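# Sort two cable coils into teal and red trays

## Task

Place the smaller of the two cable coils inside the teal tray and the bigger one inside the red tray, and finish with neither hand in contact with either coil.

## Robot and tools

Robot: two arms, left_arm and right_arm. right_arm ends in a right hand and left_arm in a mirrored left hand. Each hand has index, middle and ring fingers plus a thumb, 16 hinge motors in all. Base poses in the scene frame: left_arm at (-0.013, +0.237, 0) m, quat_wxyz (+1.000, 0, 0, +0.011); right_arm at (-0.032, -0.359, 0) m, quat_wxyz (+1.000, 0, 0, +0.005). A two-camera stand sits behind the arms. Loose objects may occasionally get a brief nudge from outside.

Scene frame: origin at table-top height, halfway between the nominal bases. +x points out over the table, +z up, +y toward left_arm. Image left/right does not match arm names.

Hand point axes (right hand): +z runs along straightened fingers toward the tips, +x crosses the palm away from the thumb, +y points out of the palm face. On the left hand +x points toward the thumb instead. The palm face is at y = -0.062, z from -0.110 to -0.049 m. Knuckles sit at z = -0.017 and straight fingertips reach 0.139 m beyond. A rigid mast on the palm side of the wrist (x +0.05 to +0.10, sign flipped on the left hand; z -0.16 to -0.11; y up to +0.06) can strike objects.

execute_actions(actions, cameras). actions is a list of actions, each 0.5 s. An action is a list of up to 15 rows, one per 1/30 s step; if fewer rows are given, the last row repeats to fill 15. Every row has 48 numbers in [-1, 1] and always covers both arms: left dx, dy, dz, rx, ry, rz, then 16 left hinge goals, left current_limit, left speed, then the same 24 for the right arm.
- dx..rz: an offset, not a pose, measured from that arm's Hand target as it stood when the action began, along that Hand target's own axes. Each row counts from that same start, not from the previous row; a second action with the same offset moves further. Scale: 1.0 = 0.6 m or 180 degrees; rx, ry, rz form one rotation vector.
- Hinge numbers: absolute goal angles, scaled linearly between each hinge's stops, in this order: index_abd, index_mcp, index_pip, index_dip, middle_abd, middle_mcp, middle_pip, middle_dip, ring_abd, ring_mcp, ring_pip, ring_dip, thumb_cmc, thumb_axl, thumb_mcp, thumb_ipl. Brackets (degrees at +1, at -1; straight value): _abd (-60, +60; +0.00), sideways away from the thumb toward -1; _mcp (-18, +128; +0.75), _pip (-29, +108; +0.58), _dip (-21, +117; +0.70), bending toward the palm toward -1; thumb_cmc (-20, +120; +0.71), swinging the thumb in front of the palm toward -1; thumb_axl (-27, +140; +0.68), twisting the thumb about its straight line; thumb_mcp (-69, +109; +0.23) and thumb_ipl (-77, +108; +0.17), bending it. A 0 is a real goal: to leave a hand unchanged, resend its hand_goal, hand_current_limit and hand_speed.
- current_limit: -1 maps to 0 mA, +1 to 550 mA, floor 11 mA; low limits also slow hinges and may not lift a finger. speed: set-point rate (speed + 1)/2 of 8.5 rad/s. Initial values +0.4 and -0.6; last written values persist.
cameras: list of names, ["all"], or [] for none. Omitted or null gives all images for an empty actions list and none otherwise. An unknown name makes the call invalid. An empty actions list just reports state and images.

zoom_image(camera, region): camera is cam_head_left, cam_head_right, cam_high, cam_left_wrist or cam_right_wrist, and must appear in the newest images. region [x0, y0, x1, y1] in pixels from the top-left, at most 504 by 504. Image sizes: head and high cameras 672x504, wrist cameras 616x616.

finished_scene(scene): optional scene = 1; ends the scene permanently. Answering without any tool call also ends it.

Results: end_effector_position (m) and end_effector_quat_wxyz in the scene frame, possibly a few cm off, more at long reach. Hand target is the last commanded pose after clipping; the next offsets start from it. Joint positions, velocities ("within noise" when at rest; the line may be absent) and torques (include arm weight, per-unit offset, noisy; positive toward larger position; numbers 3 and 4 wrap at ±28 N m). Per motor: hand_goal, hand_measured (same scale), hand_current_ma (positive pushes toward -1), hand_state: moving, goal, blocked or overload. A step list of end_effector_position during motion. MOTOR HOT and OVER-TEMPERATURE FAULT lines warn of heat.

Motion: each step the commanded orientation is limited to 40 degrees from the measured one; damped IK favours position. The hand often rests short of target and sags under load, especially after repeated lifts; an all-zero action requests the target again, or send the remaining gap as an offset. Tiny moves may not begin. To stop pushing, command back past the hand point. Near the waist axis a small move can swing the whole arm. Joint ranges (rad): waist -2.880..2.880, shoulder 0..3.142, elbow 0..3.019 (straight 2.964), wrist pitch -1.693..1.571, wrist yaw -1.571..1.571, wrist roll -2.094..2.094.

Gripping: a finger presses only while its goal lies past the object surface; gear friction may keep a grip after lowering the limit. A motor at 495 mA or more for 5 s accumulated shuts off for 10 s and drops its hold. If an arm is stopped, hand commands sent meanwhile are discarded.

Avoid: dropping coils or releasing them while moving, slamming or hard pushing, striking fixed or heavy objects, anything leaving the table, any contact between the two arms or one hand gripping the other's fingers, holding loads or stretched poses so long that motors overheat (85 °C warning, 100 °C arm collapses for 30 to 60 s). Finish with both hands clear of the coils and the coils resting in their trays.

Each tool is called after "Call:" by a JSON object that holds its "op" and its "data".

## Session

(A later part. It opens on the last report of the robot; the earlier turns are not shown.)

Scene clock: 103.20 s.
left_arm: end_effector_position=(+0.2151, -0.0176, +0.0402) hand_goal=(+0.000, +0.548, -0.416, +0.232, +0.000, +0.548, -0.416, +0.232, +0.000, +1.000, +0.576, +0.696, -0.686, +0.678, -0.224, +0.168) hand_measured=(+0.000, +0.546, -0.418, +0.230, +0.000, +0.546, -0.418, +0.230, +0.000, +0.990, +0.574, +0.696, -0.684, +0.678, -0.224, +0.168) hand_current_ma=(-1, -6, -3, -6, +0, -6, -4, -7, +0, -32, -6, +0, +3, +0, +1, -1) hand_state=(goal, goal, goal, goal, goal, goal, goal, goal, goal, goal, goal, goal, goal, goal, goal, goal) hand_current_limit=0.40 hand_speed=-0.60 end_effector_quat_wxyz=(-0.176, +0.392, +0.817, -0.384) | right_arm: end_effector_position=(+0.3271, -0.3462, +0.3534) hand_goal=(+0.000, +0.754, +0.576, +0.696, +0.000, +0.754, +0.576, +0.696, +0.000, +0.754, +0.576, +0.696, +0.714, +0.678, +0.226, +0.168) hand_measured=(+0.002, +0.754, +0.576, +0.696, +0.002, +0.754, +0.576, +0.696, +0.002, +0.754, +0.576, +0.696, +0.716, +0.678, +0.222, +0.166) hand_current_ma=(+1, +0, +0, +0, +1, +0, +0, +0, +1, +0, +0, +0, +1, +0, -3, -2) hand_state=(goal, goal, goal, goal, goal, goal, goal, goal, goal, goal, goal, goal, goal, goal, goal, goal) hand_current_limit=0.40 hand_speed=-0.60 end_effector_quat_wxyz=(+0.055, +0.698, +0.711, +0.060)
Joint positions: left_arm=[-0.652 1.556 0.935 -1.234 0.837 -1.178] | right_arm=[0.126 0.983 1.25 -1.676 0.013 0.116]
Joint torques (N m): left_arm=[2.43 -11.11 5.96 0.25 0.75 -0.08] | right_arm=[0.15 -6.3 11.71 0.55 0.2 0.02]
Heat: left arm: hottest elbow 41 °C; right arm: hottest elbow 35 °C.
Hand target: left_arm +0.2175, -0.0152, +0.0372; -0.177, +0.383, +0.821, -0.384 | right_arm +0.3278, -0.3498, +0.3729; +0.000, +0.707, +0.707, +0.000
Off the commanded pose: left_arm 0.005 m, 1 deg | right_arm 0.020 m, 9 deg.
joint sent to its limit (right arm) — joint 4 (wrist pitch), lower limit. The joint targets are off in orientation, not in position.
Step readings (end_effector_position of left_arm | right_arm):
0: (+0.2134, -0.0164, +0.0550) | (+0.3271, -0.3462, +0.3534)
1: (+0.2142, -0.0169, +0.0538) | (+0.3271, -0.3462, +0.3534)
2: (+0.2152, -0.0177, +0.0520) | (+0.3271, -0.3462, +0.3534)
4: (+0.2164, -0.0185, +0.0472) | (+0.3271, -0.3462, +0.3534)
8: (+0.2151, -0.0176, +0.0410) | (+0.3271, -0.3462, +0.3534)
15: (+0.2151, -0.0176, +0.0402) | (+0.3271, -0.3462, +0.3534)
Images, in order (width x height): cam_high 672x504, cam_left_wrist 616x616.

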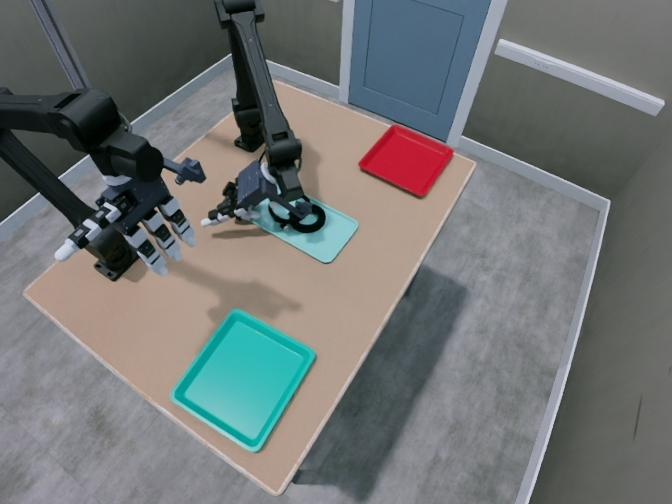

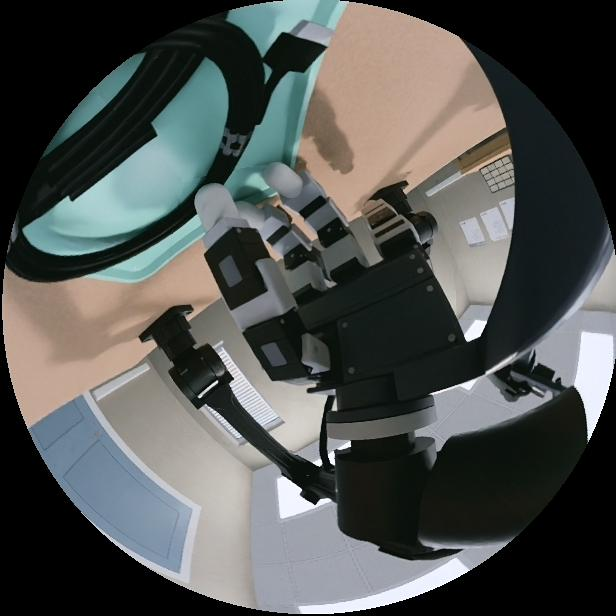

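Call:
{"op": "execute_actions", "data": {"actions": [[[0.0075,0.0125,-0.0148,0,0,0, 0,0.548,-0.416,0.232,0,0.548,-0.416,0.232,0,1,0.576,0.696,-0.686,0.678,-0.225,0.168,0.4,-0.6, 0,0,0,0,0,0, 0,0.754,0.576,0.696,0,0.754,0.576,0.696,0,0.754,0.576,0.696,0.714,0.678,0.226,0.168,0.4,-0.6]]], "cameras": ["cam_high","cam_left_wrist"]}}

Call:
{"op": "zoom_image", "data": {"camera": "cam_high", "region": [220, 150, 320, 250]}}

Call:
{"op": "zoom_image", "data": {"camera": "cam_left_wrist", "region": [0, 0, 300, 300]}}

Scene clock: 107.40 s.
left_arm: end_effector_position=(+0.2238, -0.0068, +0.0400) hand_goal=(+0.000, +0.548, -0.416, +0.232, +0.000, +0.548, -0.416, +0.232, +0.000, +1.000, +0.576, +0.696, -0.686, +0.678, -0.224, +0.168) hand_measured=(+0.000, +0.546, -0.418, +0.230, +0.000, +0.546, -0.418, +0.230, +0.000, +0.990, +0.574, +0.696, -0.684, +0.678, -0.224, +0.168) hand_current_ma=(-1, -6, -3, -6, +0, -6, -4, -7, +0, -32, -6, +0, +3, +0, +1, -1) hand_state=(goal, goal, goal, goal, goal, goal, goal, goal, goal, goal, goal, goal, goal, goal, goal, goal) hand_current_limit=0.40 hand_speed=-0.60 end_effector_quat_wxyz=(-0.171, +0.384, +0.822, -0.384) | right_arm: end_effector_position=(+0.3271, -0.3462, +0.3534) hand_goal=(+0.000, +0.754, +0.576, +0.696, +0.000, +0.754, +0.576, +0.696, +0.000, +0.754, +0.576, +0.696, +0.714, +0.678, +0.226, +0.168) hand_measured=(+0.002, +0.754, +0.576, +0.696, +0.002, +0.754, +0.576, +0.696, +0.002, +0.754, +0.576, +0.696, +0.716, +0.678, +0.222, +0.166) hand_current_ma=(+1, +0, +0, +0, +1, +0, +0, +0, +1, +0, +0, +0, +1, +0, -3, -2) hand_state=(goal, goal, goal, goal, goal, goal, goal, goal, goal, goal, goal, goal, goal, goal, goal, goal) hand_current_limit=0.40 hand_speed=-0.60 end_effector_quat_wxyz=(+0.055, +0.698, +0.711, +0.060)
Joint positions: left_arm=[-0.615 1.556 0.935 -1.247 0.828 -1.159] | right_arm=[0.126 0.983 1.25 -1.676 0.013 0.116]
Joint torques (N m): left_arm=[2.14 -10.7 6.13 -0.47 0.72 0.15] | right_arm=[-0.03 -6.3 11.52 0.38 0.15 -0.03]
Heat: left arm: hottest elbow 41 °C; right arm: hottest elbow 36 °C.
Hand target: left_arm +0.2235, -0.0043, +0.0371; -0.177, +0.383, +0.821, -0.384 | right_arm +0.3278, -0.3498, +0.3729; +0.000, +0.707, +0.707, +0.000
Off the commanded pose: left_arm 0.004 m, 1 deg | right_arm 0.020 m, 9 deg.
joint sent to its limit (right arm) — joint 4 (wrist pitch), lower limit. The joint targets are off in orientation, not in position.
Step readings (end_effector_position of left_arm | right_arm):
0: (+0.2151, -0.0176, +0.0402) | (+0.3271, -0.3462, +0.3534)
1: (+0.2159, -0.0164, +0.0401) | (+0.3271, -0.3462, +0.3534)
2: (+0.2165, -0.0150, +0.0402) | (+0.3271, -0.3462, +0.3534)
4: (+0.2192, -0.0108, +0.0402) | (+0.3271, -0.3462, +0.3534)
8: (+0.2233, -0.0068, +0.0401) | (+0.3271, -0.3462, +0.3534)
15: (+0.2238, -0.0067, +0.0400) | (+0.3271, -0.3462, +0.3534)
Images, in order (width x height): cam_high 672x504, cam_left_wrist 616x616.

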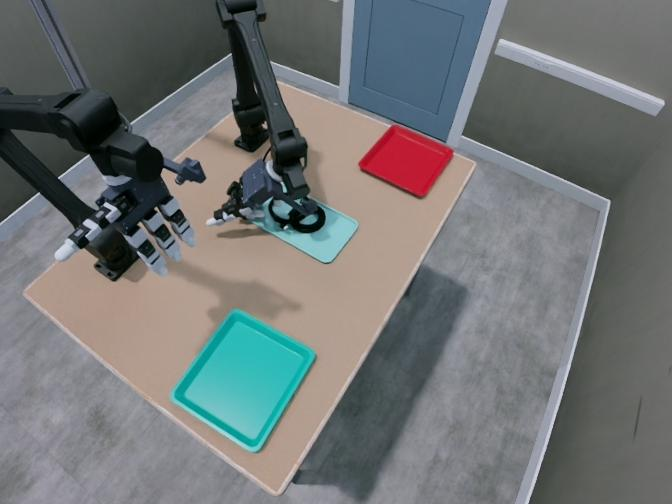

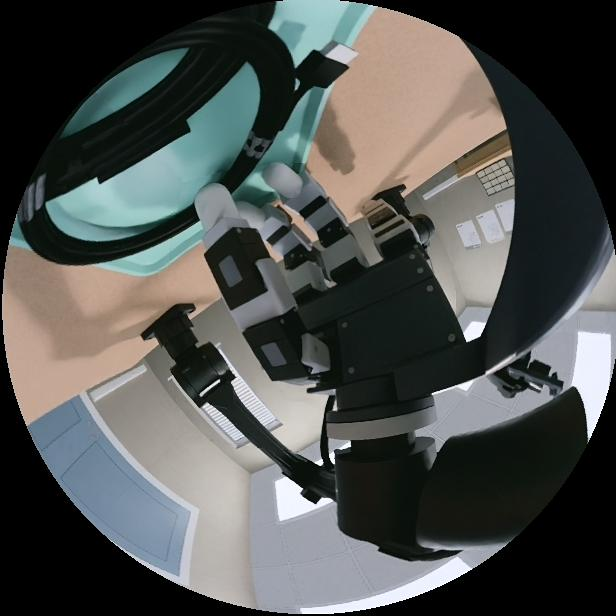

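Scaled by 5.040 from the camera's 672x504 image, which has a finer 960x720 frame.

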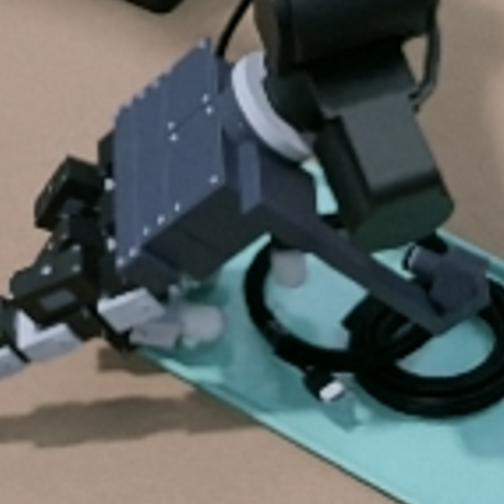

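Scaled by 1.680 from the camera's 616x616 image, which has a finer 880x880 frame.

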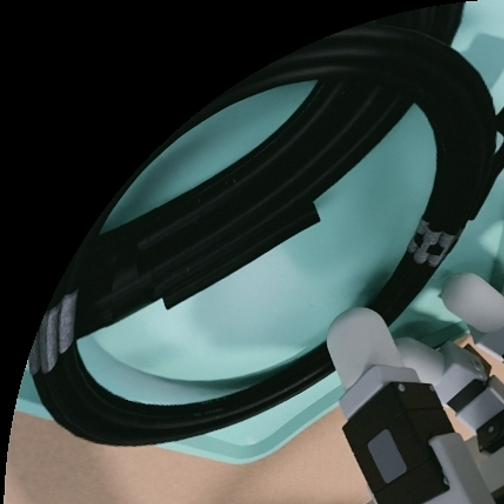

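Call:
{"op": "execute_actions", "data": {"actions": [[[0,0.0161,0.0135,0,0,0, 0,0.616,-0.518,0.116,0,0.616,-0.518,0.116,0,1,0.576,0.696,-0.686,0.678,-0.225,0.168,0.4,-0.6, 0,0,0,0,0,0, 0,0.754,0.576,0.696,0,0.754,0.576,0.696,0,0.754,0.576,0.696,0.714,0.678,0.226,0.168,0.4,-0.6]]], "cameras": ["cam_high","cam_left_wrist"]}}

Call:
{"op": "zoom_image", "data": {"camera": "cam_high", "region": [220, 150, 320, 250]}}

Call:
{"op": "zoom_image", "data": {"camera": "cam_left_wrist", "region": [100, 100, 340, 340]}}

Scene clock: 112.80 s.
left_arm: end_effector_position=(+0.2212, -0.0055, +0.0307) hand_goal=(+0.000, +0.616, -0.518, +0.116, +0.000, +0.616, -0.518, +0.116, +0.000, +1.000, +0.576, +0.696, -0.686, +0.678, -0.224, +0.168) hand_measured=(+0.000, +0.606, -0.512, +0.120, +0.000, +0.622, -0.510, +0.120, +0.000, +0.990, +0.574, +0.696, -0.684, +0.678, -0.224, +0.168) hand_current_ma=(-1, -36, +15, +10, +0, +22, +28, +11, +0, -32, -6, +0, +3, +0, +1, -1) hand_state=(goal, goal, goal, goal, goal, goal, goal, goal, goal, goal, goal, goal, goal, goal, goal, goal) hand_current_limit=0.40 hand_speed=-0.60 end_effector_quat_wxyz=(-0.178, +0.381, +0.822, -0.384) | right_arm: end_effector_position=(+0.3271, -0.3462, +0.3534) hand_goal=(+0.000, +0.754, +0.576, +0.696, +0.000, +0.754, +0.576, +0.696, +0.000, +0.754, +0.576, +0.696, +0.714, +0.678, +0.226, +0.168) hand_measured=(+0.002, +0.754, +0.576, +0.696, +0.002, +0.754, +0.576, +0.696, +0.002, +0.754, +0.576, +0.696, +0.716, +0.678, +0.222, +0.166) hand_current_ma=(+1, +0, +0, +0, +1, +0, +0, +0, +1, +0, +0, +0, +1, +0, -3, -2) hand_state=(goal, goal, goal, goal, goal, goal, goal, goal, goal, goal, goal, goal, goal, goal, goal, goal) hand_current_limit=0.40 hand_speed=-0.60 end_effector_quat_wxyz=(+0.055, +0.698, +0.711, +0.060)
Joint positions: left_arm=[-0.615 1.576 0.926 -1.233 0.83 -1.158] | right_arm=[0.126 0.983 1.25 -1.676 0.013 0.116]
Joint torques (N m): left_arm=[2.14 -10.64 5.56 0.29 0.63 0.14] | right_arm=[-0.09 -5.66 11.55 0.47 0.17 -0.04]
Heat: left arm: hottest elbow 40 °C; right arm: hottest elbow 36 °C.
Hand target: left_arm +0.2234, -0.0042, +0.0244; -0.177, +0.383, +0.821, -0.384 | right_arm +0.3278, -0.3498, +0.3729; +0.000, +0.707, +0.707, +0.000
Off the commanded pose: left_arm 0.007 m, 0 deg | right_arm 0.020 m, 9 deg.
joint sent to its limit (right arm) — joint 4 (wrist pitch), lower limit. The joint targets are off in orientation, not in position.
Step readings (end_effector_position of left_arm | right_arm):
0: (+0.2238, -0.0068, +0.0400) | (+0.3271, -0.3462, +0.3534)
1: (+0.2235, -0.0066, +0.0392) | (+0.3271, -0.3462, +0.3534)
2: (+0.2240, -0.0069, +0.0382) | (+0.3271, -0.3462, +0.3534)
4: (+0.2232, -0.0063, +0.0346) | (+0.3271, -0.3462, +0.3534)
8: (+0.2213, -0.0055, +0.0308) | (+0.3271, -0.3462, +0.3534)
15: (+0.2212, -0.0055, +0.0307) | (+0.3271, -0.3462, +0.3534)
Images, in order (width x height): cam_high 672x504, cam_left_wrist 616x616.

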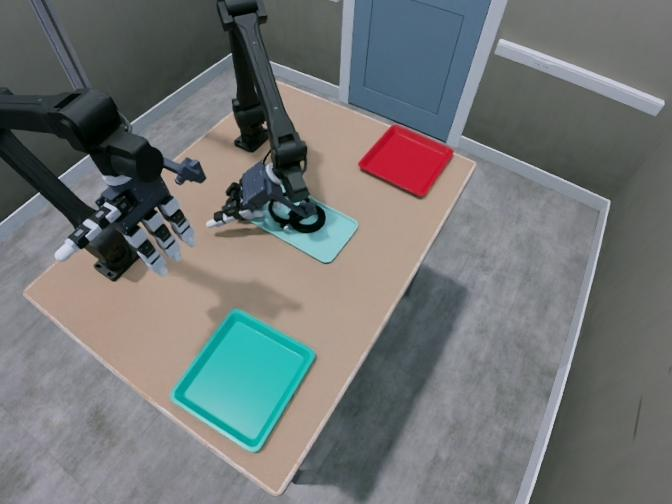

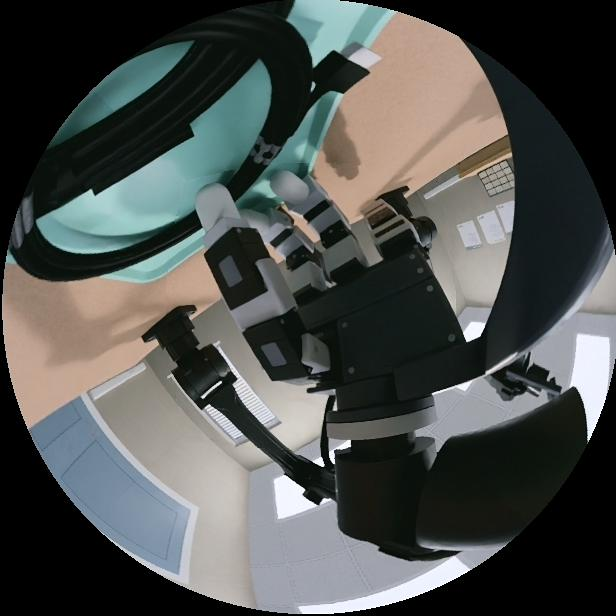

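Scaled by 5.040 from the camera's 672x504 image, which has a finer 960x720 frame.

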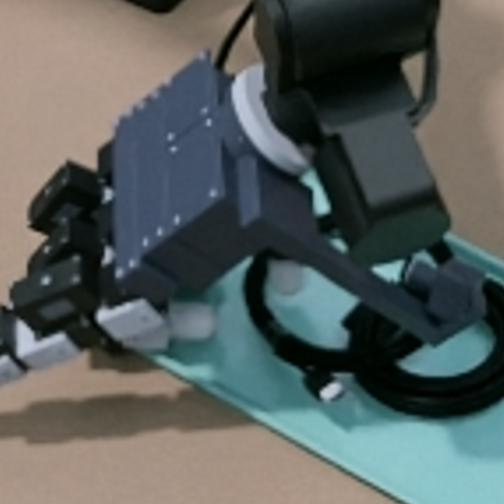

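Scaled by 2.100 from the camera's 616x616 image, which has a finer 880x880 frame.

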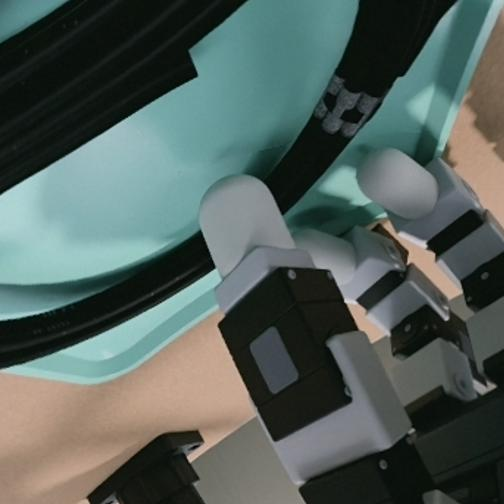

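Call:
{"op": "execute_actions", "data": {"actions": [[[0,0.009,0.0076,0,0,0, 0,0.616,-0.518,0.116,0,0.616,-0.518,0.116,0,1,0.576,0.696,-0.686,0.678,-0.225,0.168,0.4,-0.6, 0,0,0,0,0,0, 0,0.754,0.576,0.696,0,0.754,0.576,0.696,0,0.754,0.576,0.696,0.714,0.678,0.226,0.168,0.4,-0.6]]], "cameras": ["cam_left_wrist"]}}

Call:
{"op": "zoom_image", "data": {"camera": "cam_left_wrist", "region": [100, 100, 340, 340]}}

Scene clock: 114.97 s.
left_arm: end_effector_position=(+0.2223, -0.0073, +0.0281) hand_goal=(+0.000, +0.616, -0.518, +0.116, +0.000, +0.616, -0.518, +0.116, +0.000, +1.000, +0.576, +0.696, -0.686, +0.678, -0.224, +0.168) hand_measured=(+0.000, +0.606, -0.514, +0.120, +0.002, +0.634, -0.510, +0.120, +0.000, +0.990, +0.574, +0.696, -0.684, +0.678, -0.224, +0.168) hand_current_ma=(-1, -35, +15, +10, +3, +64, +28, +11, +0, -32, -6, +0, +3, +0, +1, -1) hand_state=(goal, goal, goal, goal, goal, goal, goal, goal, goal, goal, goal, goal, goal, goal, goal, goal) hand_current_limit=0.40 hand_speed=-0.60 end_effector_quat_wxyz=(-0.174, +0.382, +0.821, -0.387) | right_arm: end_effector_position=(+0.3271, -0.3462, +0.3534) hand_goal=(+0.000, +0.754, +0.576, +0.696, +0.000, +0.754, +0.576, +0.696, +0.000, +0.754, +0.576, +0.696, +0.714, +0.678, +0.226, +0.168) hand_measured=(+0.002, +0.754, +0.576, +0.696, +0.002, +0.754, +0.576, +0.696, +0.002, +0.754, +0.576, +0.696, +0.716, +0.678, +0.222, +0.166) hand_current_ma=(+1, +0, +0, +0, +1, +0, +0, +0, +1, +0, +0, +0, +1, +0, -3, -2) hand_state=(goal, goal, goal, goal, goal, goal, goal, goal, goal, goal, goal, goal, goal, goal, goal, goal) hand_current_limit=0.40 hand_speed=-0.60 end_effector_quat_wxyz=(+0.055, +0.698, +0.711, +0.060)
Joint positions: left_arm=[-0.615 1.579 0.922 -1.217 0.835 -1.158] | right_arm=[0.126 0.983 1.25 -1.676 0.013 0.116]
Joint torques (N m): left_arm=[2.14 -9.88 5.29 0.43 0.43 0.15] | right_arm=[0.09 -5.66 11.66 0.49 0.11 0.02]
Heat: left arm: hottest elbow 40 °C; right arm: hottest elbow 36 °C.
Hand target: left_arm +0.2235, -0.0044, +0.0175; -0.177, +0.383, +0.821, -0.384 | right_arm +0.3278, -0.3498, +0.3729; +0.000, +0.707, +0.707, +0.000
Off the commanded pose: left_arm 0.011 m, 1 deg | right_arm 0.020 m, 9 deg.
joint sent to its limit (right arm) — joint 4 (wrist pitch), lower limit. The joint targets are off in orientation, not in position.
Step readings (end_effector_position of left_arm | right_arm):
0: (+0.2212, -0.0055, +0.0307) | (+0.3271, -0.3462, +0.3534)
1: (+0.2214, -0.0056, +0.0302) | (+0.3271, -0.3462, +0.3534)
2: (+0.2218, -0.0062, +0.0296) | (+0.3271, -0.3462, +0.3534)
4: (+0.2218, -0.0068, +0.0285) | (+0.3271, -0.3462, +0.3534)
8: (+0.2223, -0.0073, +0.0281) | (+0.3271, -0.3462, +0.3534)
15: (+0.2223, -0.0073, +0.0281) | (+0.3271, -0.3462, +0.3534)
Images, in order (width x height): cam_left_wrist 616x616.

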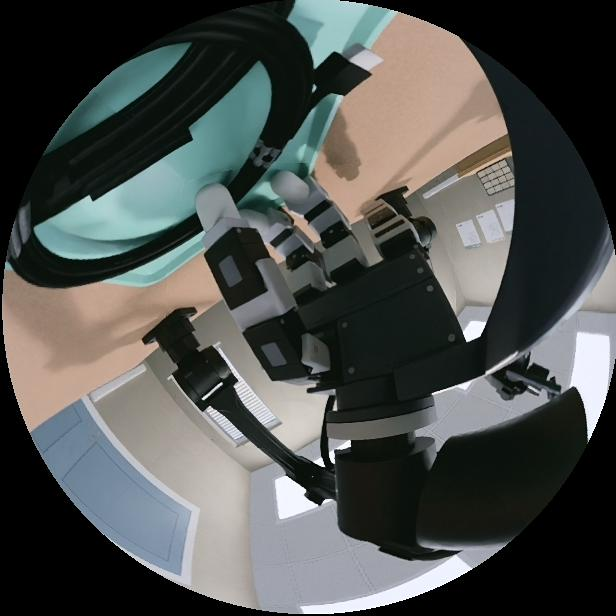

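Scaled by 2.100 from the camera's 616x616 image, which has a finer 880x880 frame.

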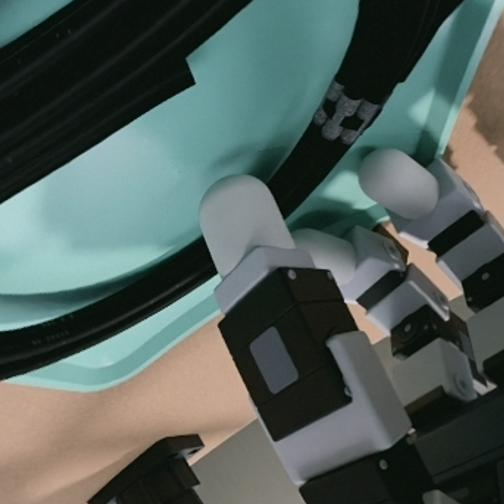

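Call:
{"op": "execute_actions", "data": {"actions": [[[0,-0.0051,-0.0043,0,0,0, 0,0.137,-0.445,0.406,0,0.137,-0.445,0.406,0,1,0.576,0.696,-0.686,0.678,-0.315,0.168,0.4,-0.75, 0,0,0,0,0,0, 0,0.754,0.576,0.696,0,0.754,0.576,0.696,0,0.754,0.576,0.696,0.714,0.678,0.226,0.168,0.4,-0.6]]], "cameras": ["cam_high","cam_left_wrist"]}}

Call:
{"op": "zoom_image", "data": {"camera": "cam_high", "region": [220, 150, 320, 250]}}

Call:
{"op": "zoom_image", "data": {"camera": "cam_left_wrist", "region": [100, 100, 340, 340]}}

Scene clock: 117.33 s.
left_arm: end_effector_position=(+0.2166, -0.0098, +0.0313) hand_goal=(+0.000, +0.138, -0.444, +0.406, +0.000, +0.138, -0.444, +0.406, +0.000, +1.000, +0.576, +0.696, -0.686, +0.678, -0.314, +0.168) hand_measured=(+0.010, +0.202, -0.432, +0.406, +0.002, +0.330, -0.436, +0.404, +0.000, +0.990, +0.574, +0.696, -0.690, +0.678, -0.296, +0.178) hand_current_ma=(+28, +278, +37, +1, +6, +385, +24, -5, +0, -32, -6, +0, -12, -2, +80, +43) hand_state=(goal, blocked, goal, goal, goal, blocked, goal, goal, goal, goal, goal, goal, goal, goal, goal, goal) hand_current_limit=0.40 hand_speed=-0.75 end_effector_quat_wxyz=(-0.180, +0.377, +0.818, -0.395) | right_arm: end_effector_position=(+0.3271, -0.3462, +0.3534) hand_goal=(+0.000, +0.754, +0.576, +0.696, +0.000, +0.754, +0.576, +0.696, +0.000, +0.754, +0.576, +0.696, +0.714, +0.678, +0.226, +0.168) hand_measured=(+0.002, +0.754, +0.576, +0.696, +0.002, +0.754, +0.576, +0.696, +0.002, +0.754, +0.576, +0.696, +0.716, +0.678, +0.222, +0.166) hand_current_ma=(+1, +0, +0, +0, +1, +0, +0, +0, +1, +0, +0, +0, +1, +0, -3, -2) hand_state=(goal, goal, goal, goal, goal, goal, goal, goal, goal, goal, goal, goal, goal, goal, goal, goal) hand_current_limit=0.40 hand_speed=-0.60 end_effector_quat_wxyz=(+0.055, +0.698, +0.711, +0.060)
Joint positions: left_arm=[-0.619 1.577 0.922 -1.232 0.856 -1.158] | right_arm=[0.126 0.983 1.25 -1.676 0.013 0.116]
Joint torques (N m): left_arm=[2.43 -10.29 5.65 0.53 -0.47 0.15] | right_arm=[-0.21 -6.71 11.6 0.53 0.16 0.01]
Heat: left arm: hottest elbow 40 °C; right arm: hottest elbow 36 °C.
Hand target: left_arm +0.2236, -0.0043, +0.0214; -0.177, +0.383, +0.821, -0.384 | right_arm +0.3278, -0.3498, +0.3729; +0.000, +0.707, +0.707, +0.000
Off the commanded pose: left_arm 0.013 m, 2 deg | right_arm 0.020 m, 9 deg.
joint sent to its limit (right arm) — joint 4 (wrist pitch), lower limit. The joint targets are off in orientation, not in position.
Step readings (end_effector_position of left_arm | right_arm):
0: (+0.2223, -0.0073, +0.0281) | (+0.3271, -0.3462, +0.3534)
1: (+0.2223, -0.0073, +0.0281) | (+0.3271, -0.3462, +0.3534)
2: (+0.2223, -0.0073, +0.0281) | (+0.3271, -0.3462, +0.3534)
4: (+0.2211, -0.0081, +0.0288) | (+0.3271, -0.3462, +0.3534)
8: (+0.2184, -0.0101, +0.0304) | (+0.3271, -0.3462, +0.3534)
15: (+0.2154, -0.0121, +0.0324) | (+0.3271, -0.3462, +0.3534)
Images, in order (width x height): cam_high 672x504, cam_left_wrist 616x616.

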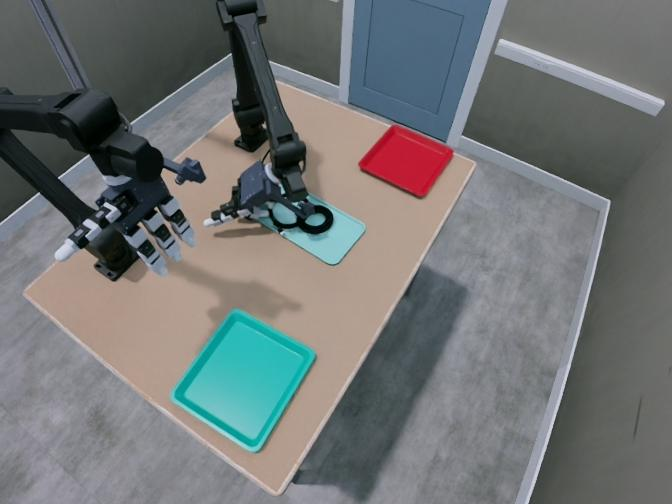

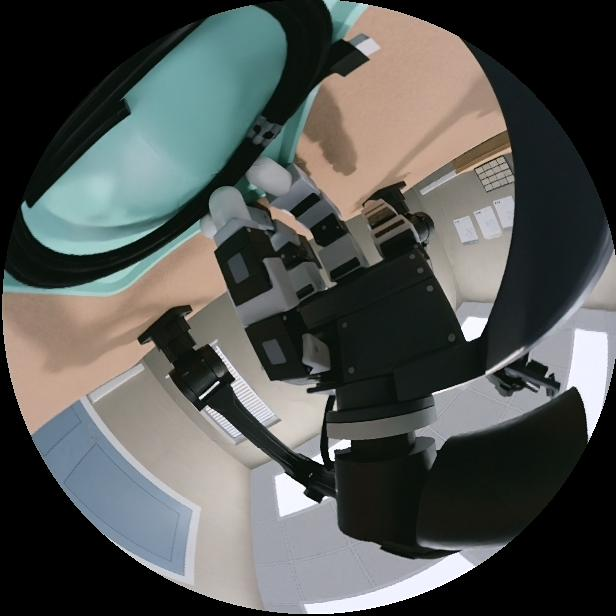

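Scaled by 5.040 from the camera's 672x504 image, which has a finer 960x720 frame.

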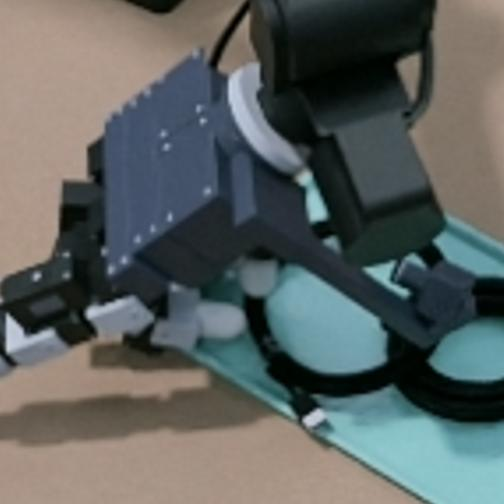

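Scaled by 2.100 from the camera's 616x616 image, which has a finer 880x880 frame.

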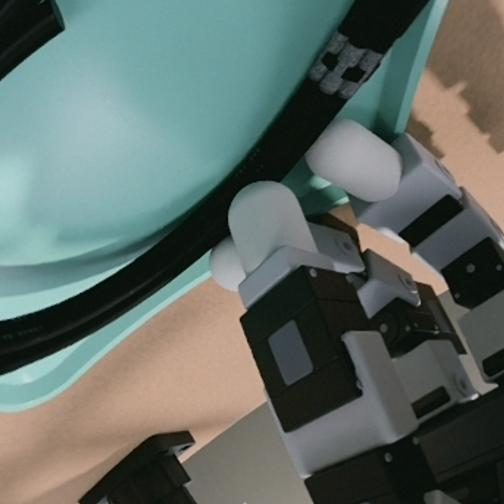

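Call:
{"op": "zoom_image", "data": {"camera": "cam_left_wrist", "region": [160, 120, 320, 280]}}

Call:
{"op": "zoom_image", "data": {"camera": "cam_high", "region": [230, 180, 370, 270]}}

Scaled by 3.150 from the camera's 616x616 image, which has a finer 880x880 frame.

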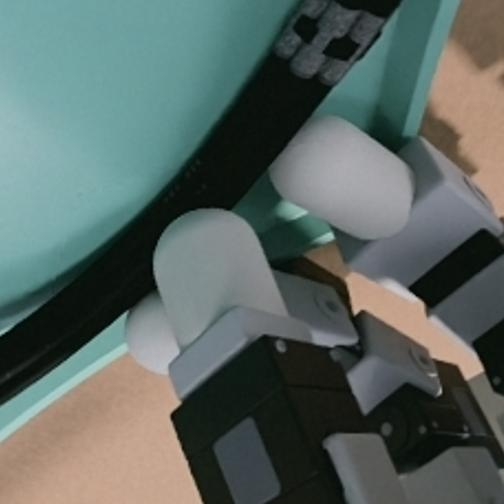

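Scaled by 3.600 from the camera's 672x504 image, which has a finer 960x720 frame.

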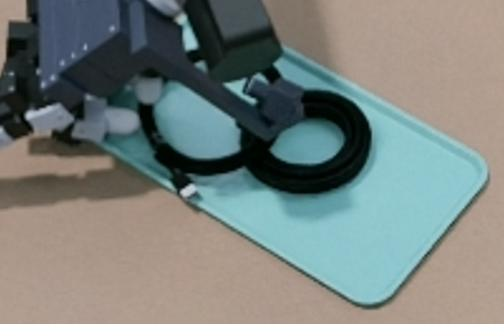

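Call:
{"op": "execute_actions", "data": {"actions": [[[0,-0.0051,-0.0043,0,0,0, 0,0.616,-0.518,0.116,0,0.616,-0.518,0.116,0,1,0.576,0.696,-0.686,0.678,-0.225,0.168,0.4,-0.6, 0,0,0,0,0,0, 0,0.754,0.576,0.696,0,0.754,0.576,0.696,0,0.754,0.576,0.696,0.714,0.678,0.226,0.168,0.4,-0.6]],[[0,-0.1,-0.084,0,0,0, 0,0.616,-0.518,0.116,0,0.616,-0.518,0.116,0,1,0.576,0.696,-0.686,0.678,-0.225,0.168,0.4,-0.6, 0,0,0,0,0,0, 0,0.754,0.576,0.696,0,0.754,0.576,0.696,0,0.754,0.576,0.696,0.714,0.678,0.226,0.168,0.4,-0.6]],[[-0.16,-0.103,0.123,0,0,0, 0,0.616,-0.518,0.116,0,0.616,-0.518,0.116,0,1,0.576,0.696,-0.686,0.678,-0.225,0.168,0.4,-0.6, 0,0,0,0,0,0, 0,0.754,0.576,0.696,0,0.754,0.576,0.696,0,0.754,0.576,0.696,0.714,0.678,0.226,0.168,0.4,-0.6]]], "cameras": ["all"]}}

Call:
{"op": "zoom_image", "data": {"camera": "cam_head_left", "region": [310, 220, 440, 390]}}

Call:
{"op": "zoom_image", "data": {"camera": "cam_high", "region": [230, 170, 370, 270]}}

Scene clock: 125.83 s.
left_arm: end_effector_position=(+0.2036, -0.1327, +0.0954) hand_goal=(+0.000, +0.616, -0.518, +0.116, +0.000, +0.616, -0.518, +0.116, +0.000, +1.000, +0.576, +0.696, -0.686, +0.678, -0.224, +0.168) hand_measured=(+0.002, +0.610, -0.518, +0.118, +0.000, +0.610, -0.514, +0.120, +0.002, +0.988, +0.574, +0.696, -0.686, +0.678, -0.224, +0.166) hand_current_ma=(+6, -21, +2, +3, +1, -21, +11, +11, +3, -42, -7, +0, +0, +1, +1, -6) hand_state=(goal, goal, goal, goal, goal, goal, goal, goal, goal, goal, goal, goal, goal, goal, goal, goal) hand_current_limit=0.40 hand_speed=-0.60 end_effector_quat_wxyz=(-0.190, +0.384, +0.820, -0.379) | right_arm: end_effector_position=(+0.3271, -0.3462, +0.3534) hand_goal=(+0.000, +0.754, +0.576, +0.696, +0.000, +0.754, +0.576, +0.696, +0.000, +0.754, +0.576, +0.696, +0.714, +0.678, +0.226, +0.168) hand_measured=(+0.002, +0.754, +0.576, +0.696, +0.002, +0.754, +0.576, +0.696, +0.002, +0.754, +0.576, +0.696, +0.716, +0.678, +0.222, +0.166) hand_current_ma=(+1, +0, +0, +0, +1, +0, +0, +0, +1, +0, +0, +0, +1, +0, -3, -2) hand_state=(goal, goal, goal, goal, goal, goal, goal, goal, goal, goal, goal, goal, goal, goal, goal, goal) hand_current_limit=0.40 hand_speed=-0.60 end_effector_quat_wxyz=(+0.055, +0.698, +0.711, +0.060)
Joint positions: left_arm=[-0.878 1.617 1.184 -1.192 0.873 -1.526] | right_arm=[0.126 0.983 1.25 -1.676 0.013 0.116]
Joint torques (N m): left_arm=[1.96 -14.8 8.77 0.59 0.84 -0.09] | right_arm=[-0.56 -6.71 11.45 0.35 0.17 -0.01]
Heat: left arm: hottest elbow 40 °C; right arm: hottest elbow 36 °C.
Hand target: left_arm +0.2115, -0.1395, +0.1040; -0.177, +0.383, +0.821, -0.384 | right_arm +0.3278, -0.3498, +0.3729; +0.000, +0.707, +0.707, +0.000
Off the commanded pose: left_arm 0.014 m, 2 deg | right_arm 0.020 m, 9 deg.
joint sent to its limit (right arm) — joint 4 (wrist pitch), lower limit. The joint targets are off in orientation, not in position.
Step readings (end_effector_position of left_arm | right_arm):
0: (+0.2166, -0.0098, +0.0313) | (+0.3271, -0.3462, +0.3534)
1: (+0.2165, -0.0097, +0.0313) | (+0.3271, -0.3462, +0.3534)
2: (+0.2165, -0.0096, +0.0313) | (+0.3271, -0.3462, +0.3534)
4: (+0.2172, -0.0083, +0.0307) | (+0.3271, -0.3462, +0.3534)
8: (+0.2176, -0.0073, +0.0304) | (+0.3271, -0.3462, +0.3534)
15: (+0.2176, -0.0073, +0.0304) | (+0.3271, -0.3462, +0.3534)
16: (+0.2159, -0.0056, +0.0347) | (+0.3271, -0.3462, +0.3534)
17: (+0.2108, -0.0001, +0.0409) | (+0.3271, -0.3462, +0.3534)
19: (+0.2031, +0.0056, +0.0593) | (+0.3271, -0.3462, +0.3534)
23: (+0.2058, +0.0038, +0.0885) | (+0.3271, -0.3462, +0.3534)
30: (+0.2105, +0.0006, +0.0963) | (+0.3271, -0.3462, +0.3534)
31: (+0.2088, -0.0091, +0.0980) | (+0.3271, -0.3462, +0.3534)
32: (+0.2082, -0.0256, +0.0992) | (+0.3271, -0.3462, +0.3534)
34: (+0.2071, -0.0775, +0.1009) | (+0.3271, -0.3462, +0.3534)
38: (+0.1967, -0.1432, +0.0989) | (+0.3271, -0.3462, +0.3534)
45: (+0.2015, -0.1362, +0.0952) | (+0.3271, -0.3462, +0.3534)

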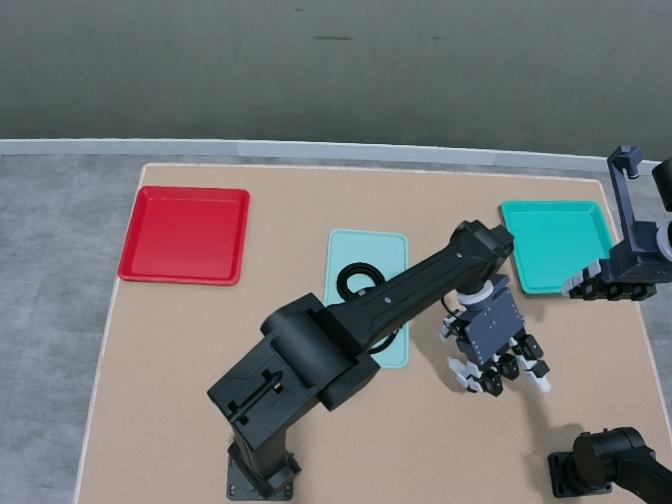

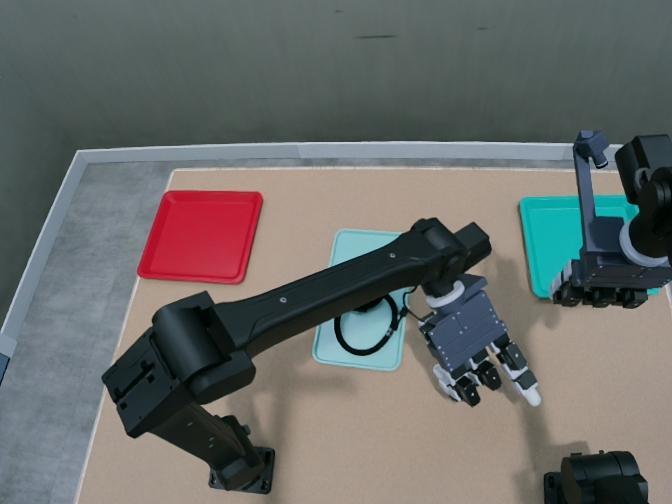

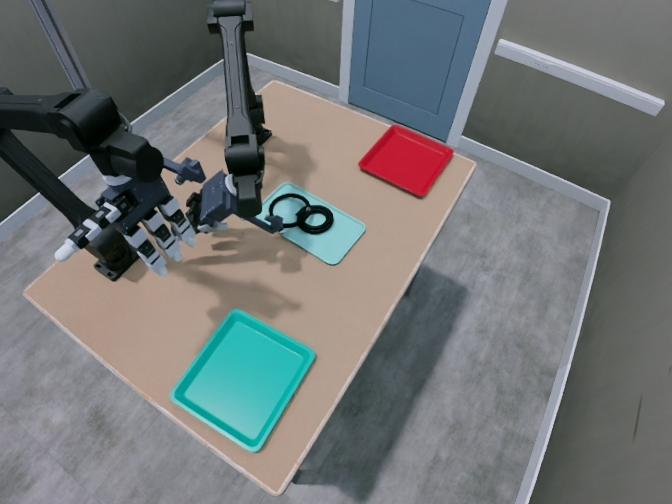

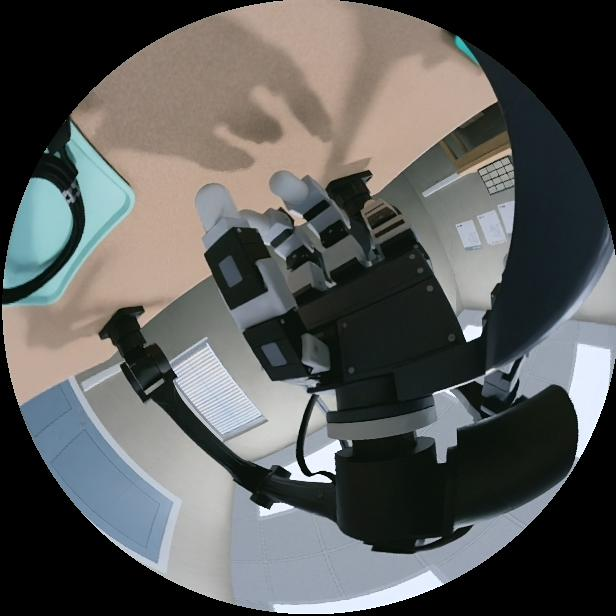

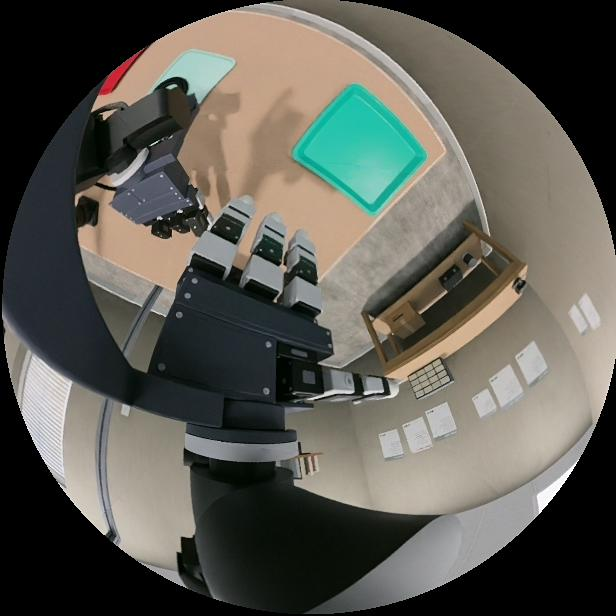

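Scaled by 2.965 from the camera's 672x504 image, which has a finer 960x720 frame.

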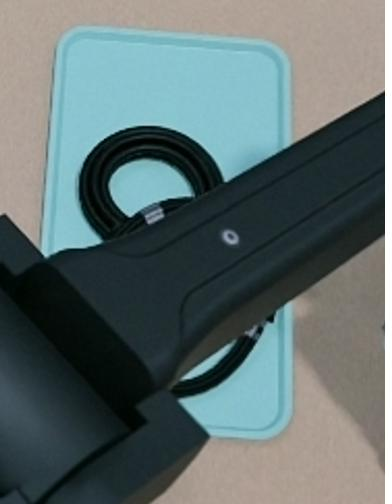

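Scaled by 3.600 from the camera's 672x504 image, which has a finer 960x720 frame.

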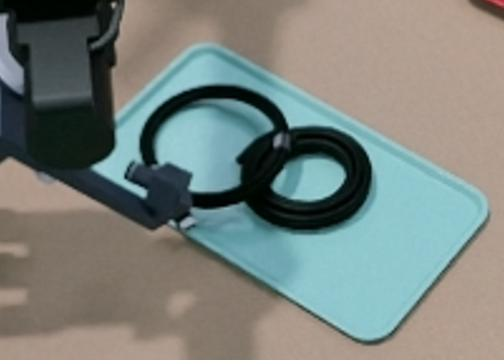

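Call:
{"op": "zoom_image", "data": {"camera": "cam_head_right", "region": [310, 220, 440, 390]}}

Scaled by 2.965 from the camera's 672x504 image, which has a finer 960x720 frame.

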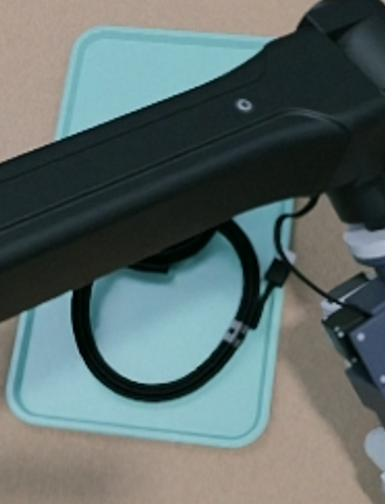

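Call:
{"op": "execute_actions", "data": {"actions": [[[0.156,0.136,-0.1105,0,0.0213,0.0179, 0,0.575,-0.679,0.261,0,0.479,-0.679,0.261,0,1,0.576,0.696,-0.686,0.678,-0.225,0.168,0.4,-0.6, 0,0,0,0,0,0, 0,0.754,0.576,0.696,0,0.754,0.576,0.696,0,0.754,0.576,0.696,0.714,0.678,0.226,0.168,0.4,-0.6]],[[0,0.0306,0.0257,0,0,0, 0,0.575,-0.679,0.261,0,0.479,-0.679,0.261,0,1,0.576,0.696,-0.686,0.678,-0.225,0.168,0.4,-0.6, 0,0,0,0,0,0, 0,0.754,0.576,0.696,0,0.754,0.576,0.696,0,0.754,0.576,0.696,0.714,0.678,0.226,0.168,0.4,-0.6]]], "cameras": ["cam_high","cam_left_wrist"]}}

Call:
{"op": "zoom_image", "data": {"camera": "cam_high", "region": [230, 150, 350, 250]}}

Call:
{"op": "zoom_image", "data": {"camera": "cam_left_wrist", "region": [60, 40, 340, 320]}}

Scene clock: 152.30 s.
left_arm: end_effector_position=(+0.2259, +0.0045, +0.0597) hand_goal=(+0.000, +0.576, -0.678, +0.262, +0.000, +0.480, -0.678, +0.262, +0.000, +1.000, +0.576, +0.696, -0.686, +0.678, -0.224, +0.168) hand_measured=(+0.000, +0.572, -0.674, +0.260, +0.000, +0.476, -0.672, +0.260, +0.000, +0.990, +0.574, +0.696, -0.684, +0.678, -0.224, +0.166) hand_current_ma=(+1, -10, +14, -6, -1, -9, +19, -7, -2, -35, -7, +0, +3, -1, -1, -6) hand_state=(goal, goal, goal, goal, goal, goal, goal, goal, goal, goal, goal, goal, goal, goal, goal, goal) hand_current_limit=0.40 hand_speed=-0.60 end_effector_quat_wxyz=(-0.201, +0.408, +0.809, -0.373) | right_arm: end_effector_position=(+0.3271, -0.3462, +0.3534) hand_goal=(+0.000, +0.754, +0.576, +0.696, +0.000, +0.754, +0.576, +0.696, +0.000, +0.754, +0.576, +0.696, +0.714, +0.678, +0.226, +0.168) hand_measured=(+0.002, +0.754, +0.576, +0.696, +0.002, +0.754, +0.576, +0.696, +0.002, +0.754, +0.576, +0.696, +0.716, +0.678, +0.222, +0.166) hand_current_ma=(+1, +0, +0, +0, +1, +0, +0, +0, +1, +0, +0, +0, +1, +0, -3, -2) hand_state=(goal, goal, goal, goal, goal, goal, goal, goal, goal, goal, goal, goal, goal, goal, goal, goal) hand_current_limit=0.40 hand_speed=-0.60 end_effector_quat_wxyz=(+0.055, +0.698, +0.711, +0.060)
Joint positions: left_arm=[-0.598 1.568 0.998 -1.422 0.792 -1.033] | right_arm=[0.126 0.983 1.25 -1.676 0.013 0.116]
Joint torques (N m): left_arm=[1.26 -11.58 6.8 0.01 0.77 0.14] | right_arm=[-0.03 -6.36 11.58 0.39 0.18 -0.01]
Heat: left arm: hottest elbow 42 °C; right arm: hottest elbow 37 °C.
Hand target: left_arm +0.2302, -0.0015, +0.0598; -0.193, +0.419, +0.804, -0.375 | right_arm +0.3278, -0.3498, +0.3729; +0.000, +0.707, +0.707, +0.000
Off the commanded pose: left_arm 0.007 m, 2 deg | right_arm 0.020 m, 9 deg.
joint sent to its limit (right arm) — joint 4 (wrist pitch), lower limit. The joint targets are off in orientation, not in position.
Step readings (end_effector_position of left_arm | right_arm):
0: (+0.2036, -0.1327, +0.0954) | (+0.3271, -0.3462, +0.3534)
1: (+0.2044, -0.1217, +0.0903) | (+0.3271, -0.3462, +0.3534)
2: (+0.2034, -0.1085, +0.0879) | (+0.3271, -0.3462, +0.3534)
4: (+0.2008, -0.0503, +0.0785) | (+0.3271, -0.3462, +0.3534)
8: (+0.2166, +0.0149, +0.0748) | (+0.3271, -0.3462, +0.3534)
15: (+0.2183, +0.0123, +0.0765) | (+0.3271, -0.3462, +0.3534)
16: (+0.2193, +0.0110, +0.0755) | (+0.3271, -0.3462, +0.3534)
17: (+0.2207, +0.0088, +0.0739) | (+0.3271, -0.3462, +0.3534)
19: (+0.2244, +0.0058, +0.0684) | (+0.3271, -0.3462, +0.3534)
23: (+0.2255, +0.0049, +0.0608) | (+0.3271, -0.3462, +0.3534)
30: (+0.2258, +0.0046, +0.0597) | (+0.3271, -0.3462, +0.3534)
Images, in order (width x height): cam_high 672x504, cam_left_wrist 616x616.

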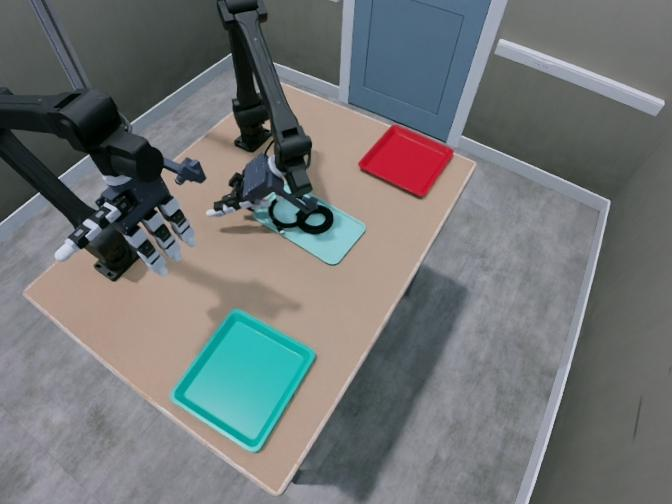

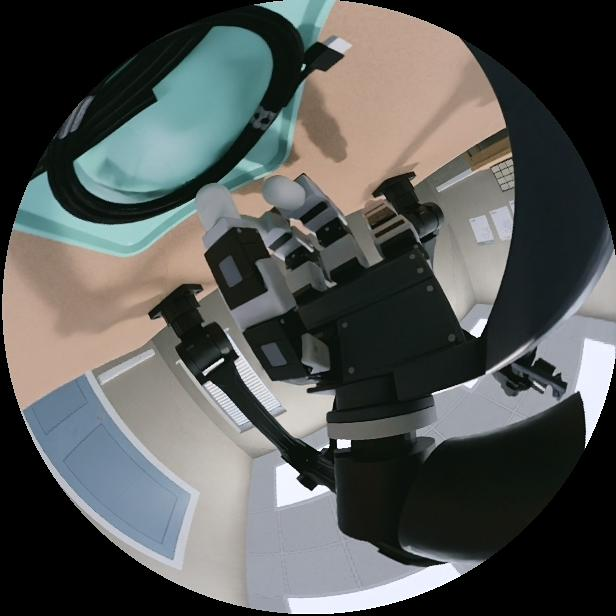

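Scaled by 4.200 from the camera's 672x504 image, which has a finer 960x720 frame.

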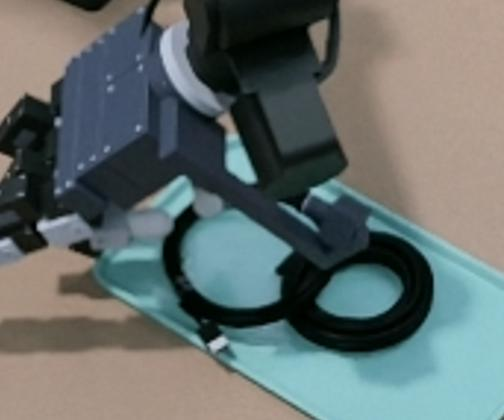

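Scaled by 1.800 from the camera's 616x616 image, which has a finer 880x880 frame.

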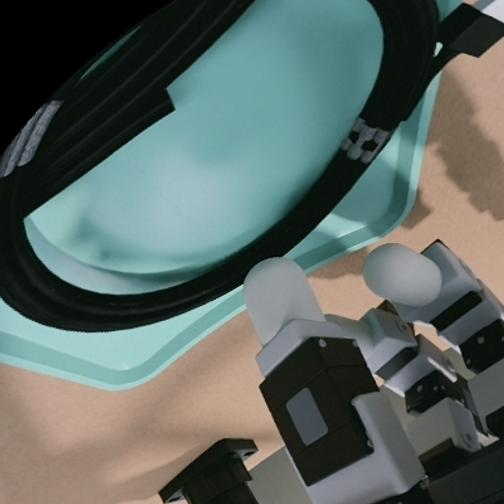

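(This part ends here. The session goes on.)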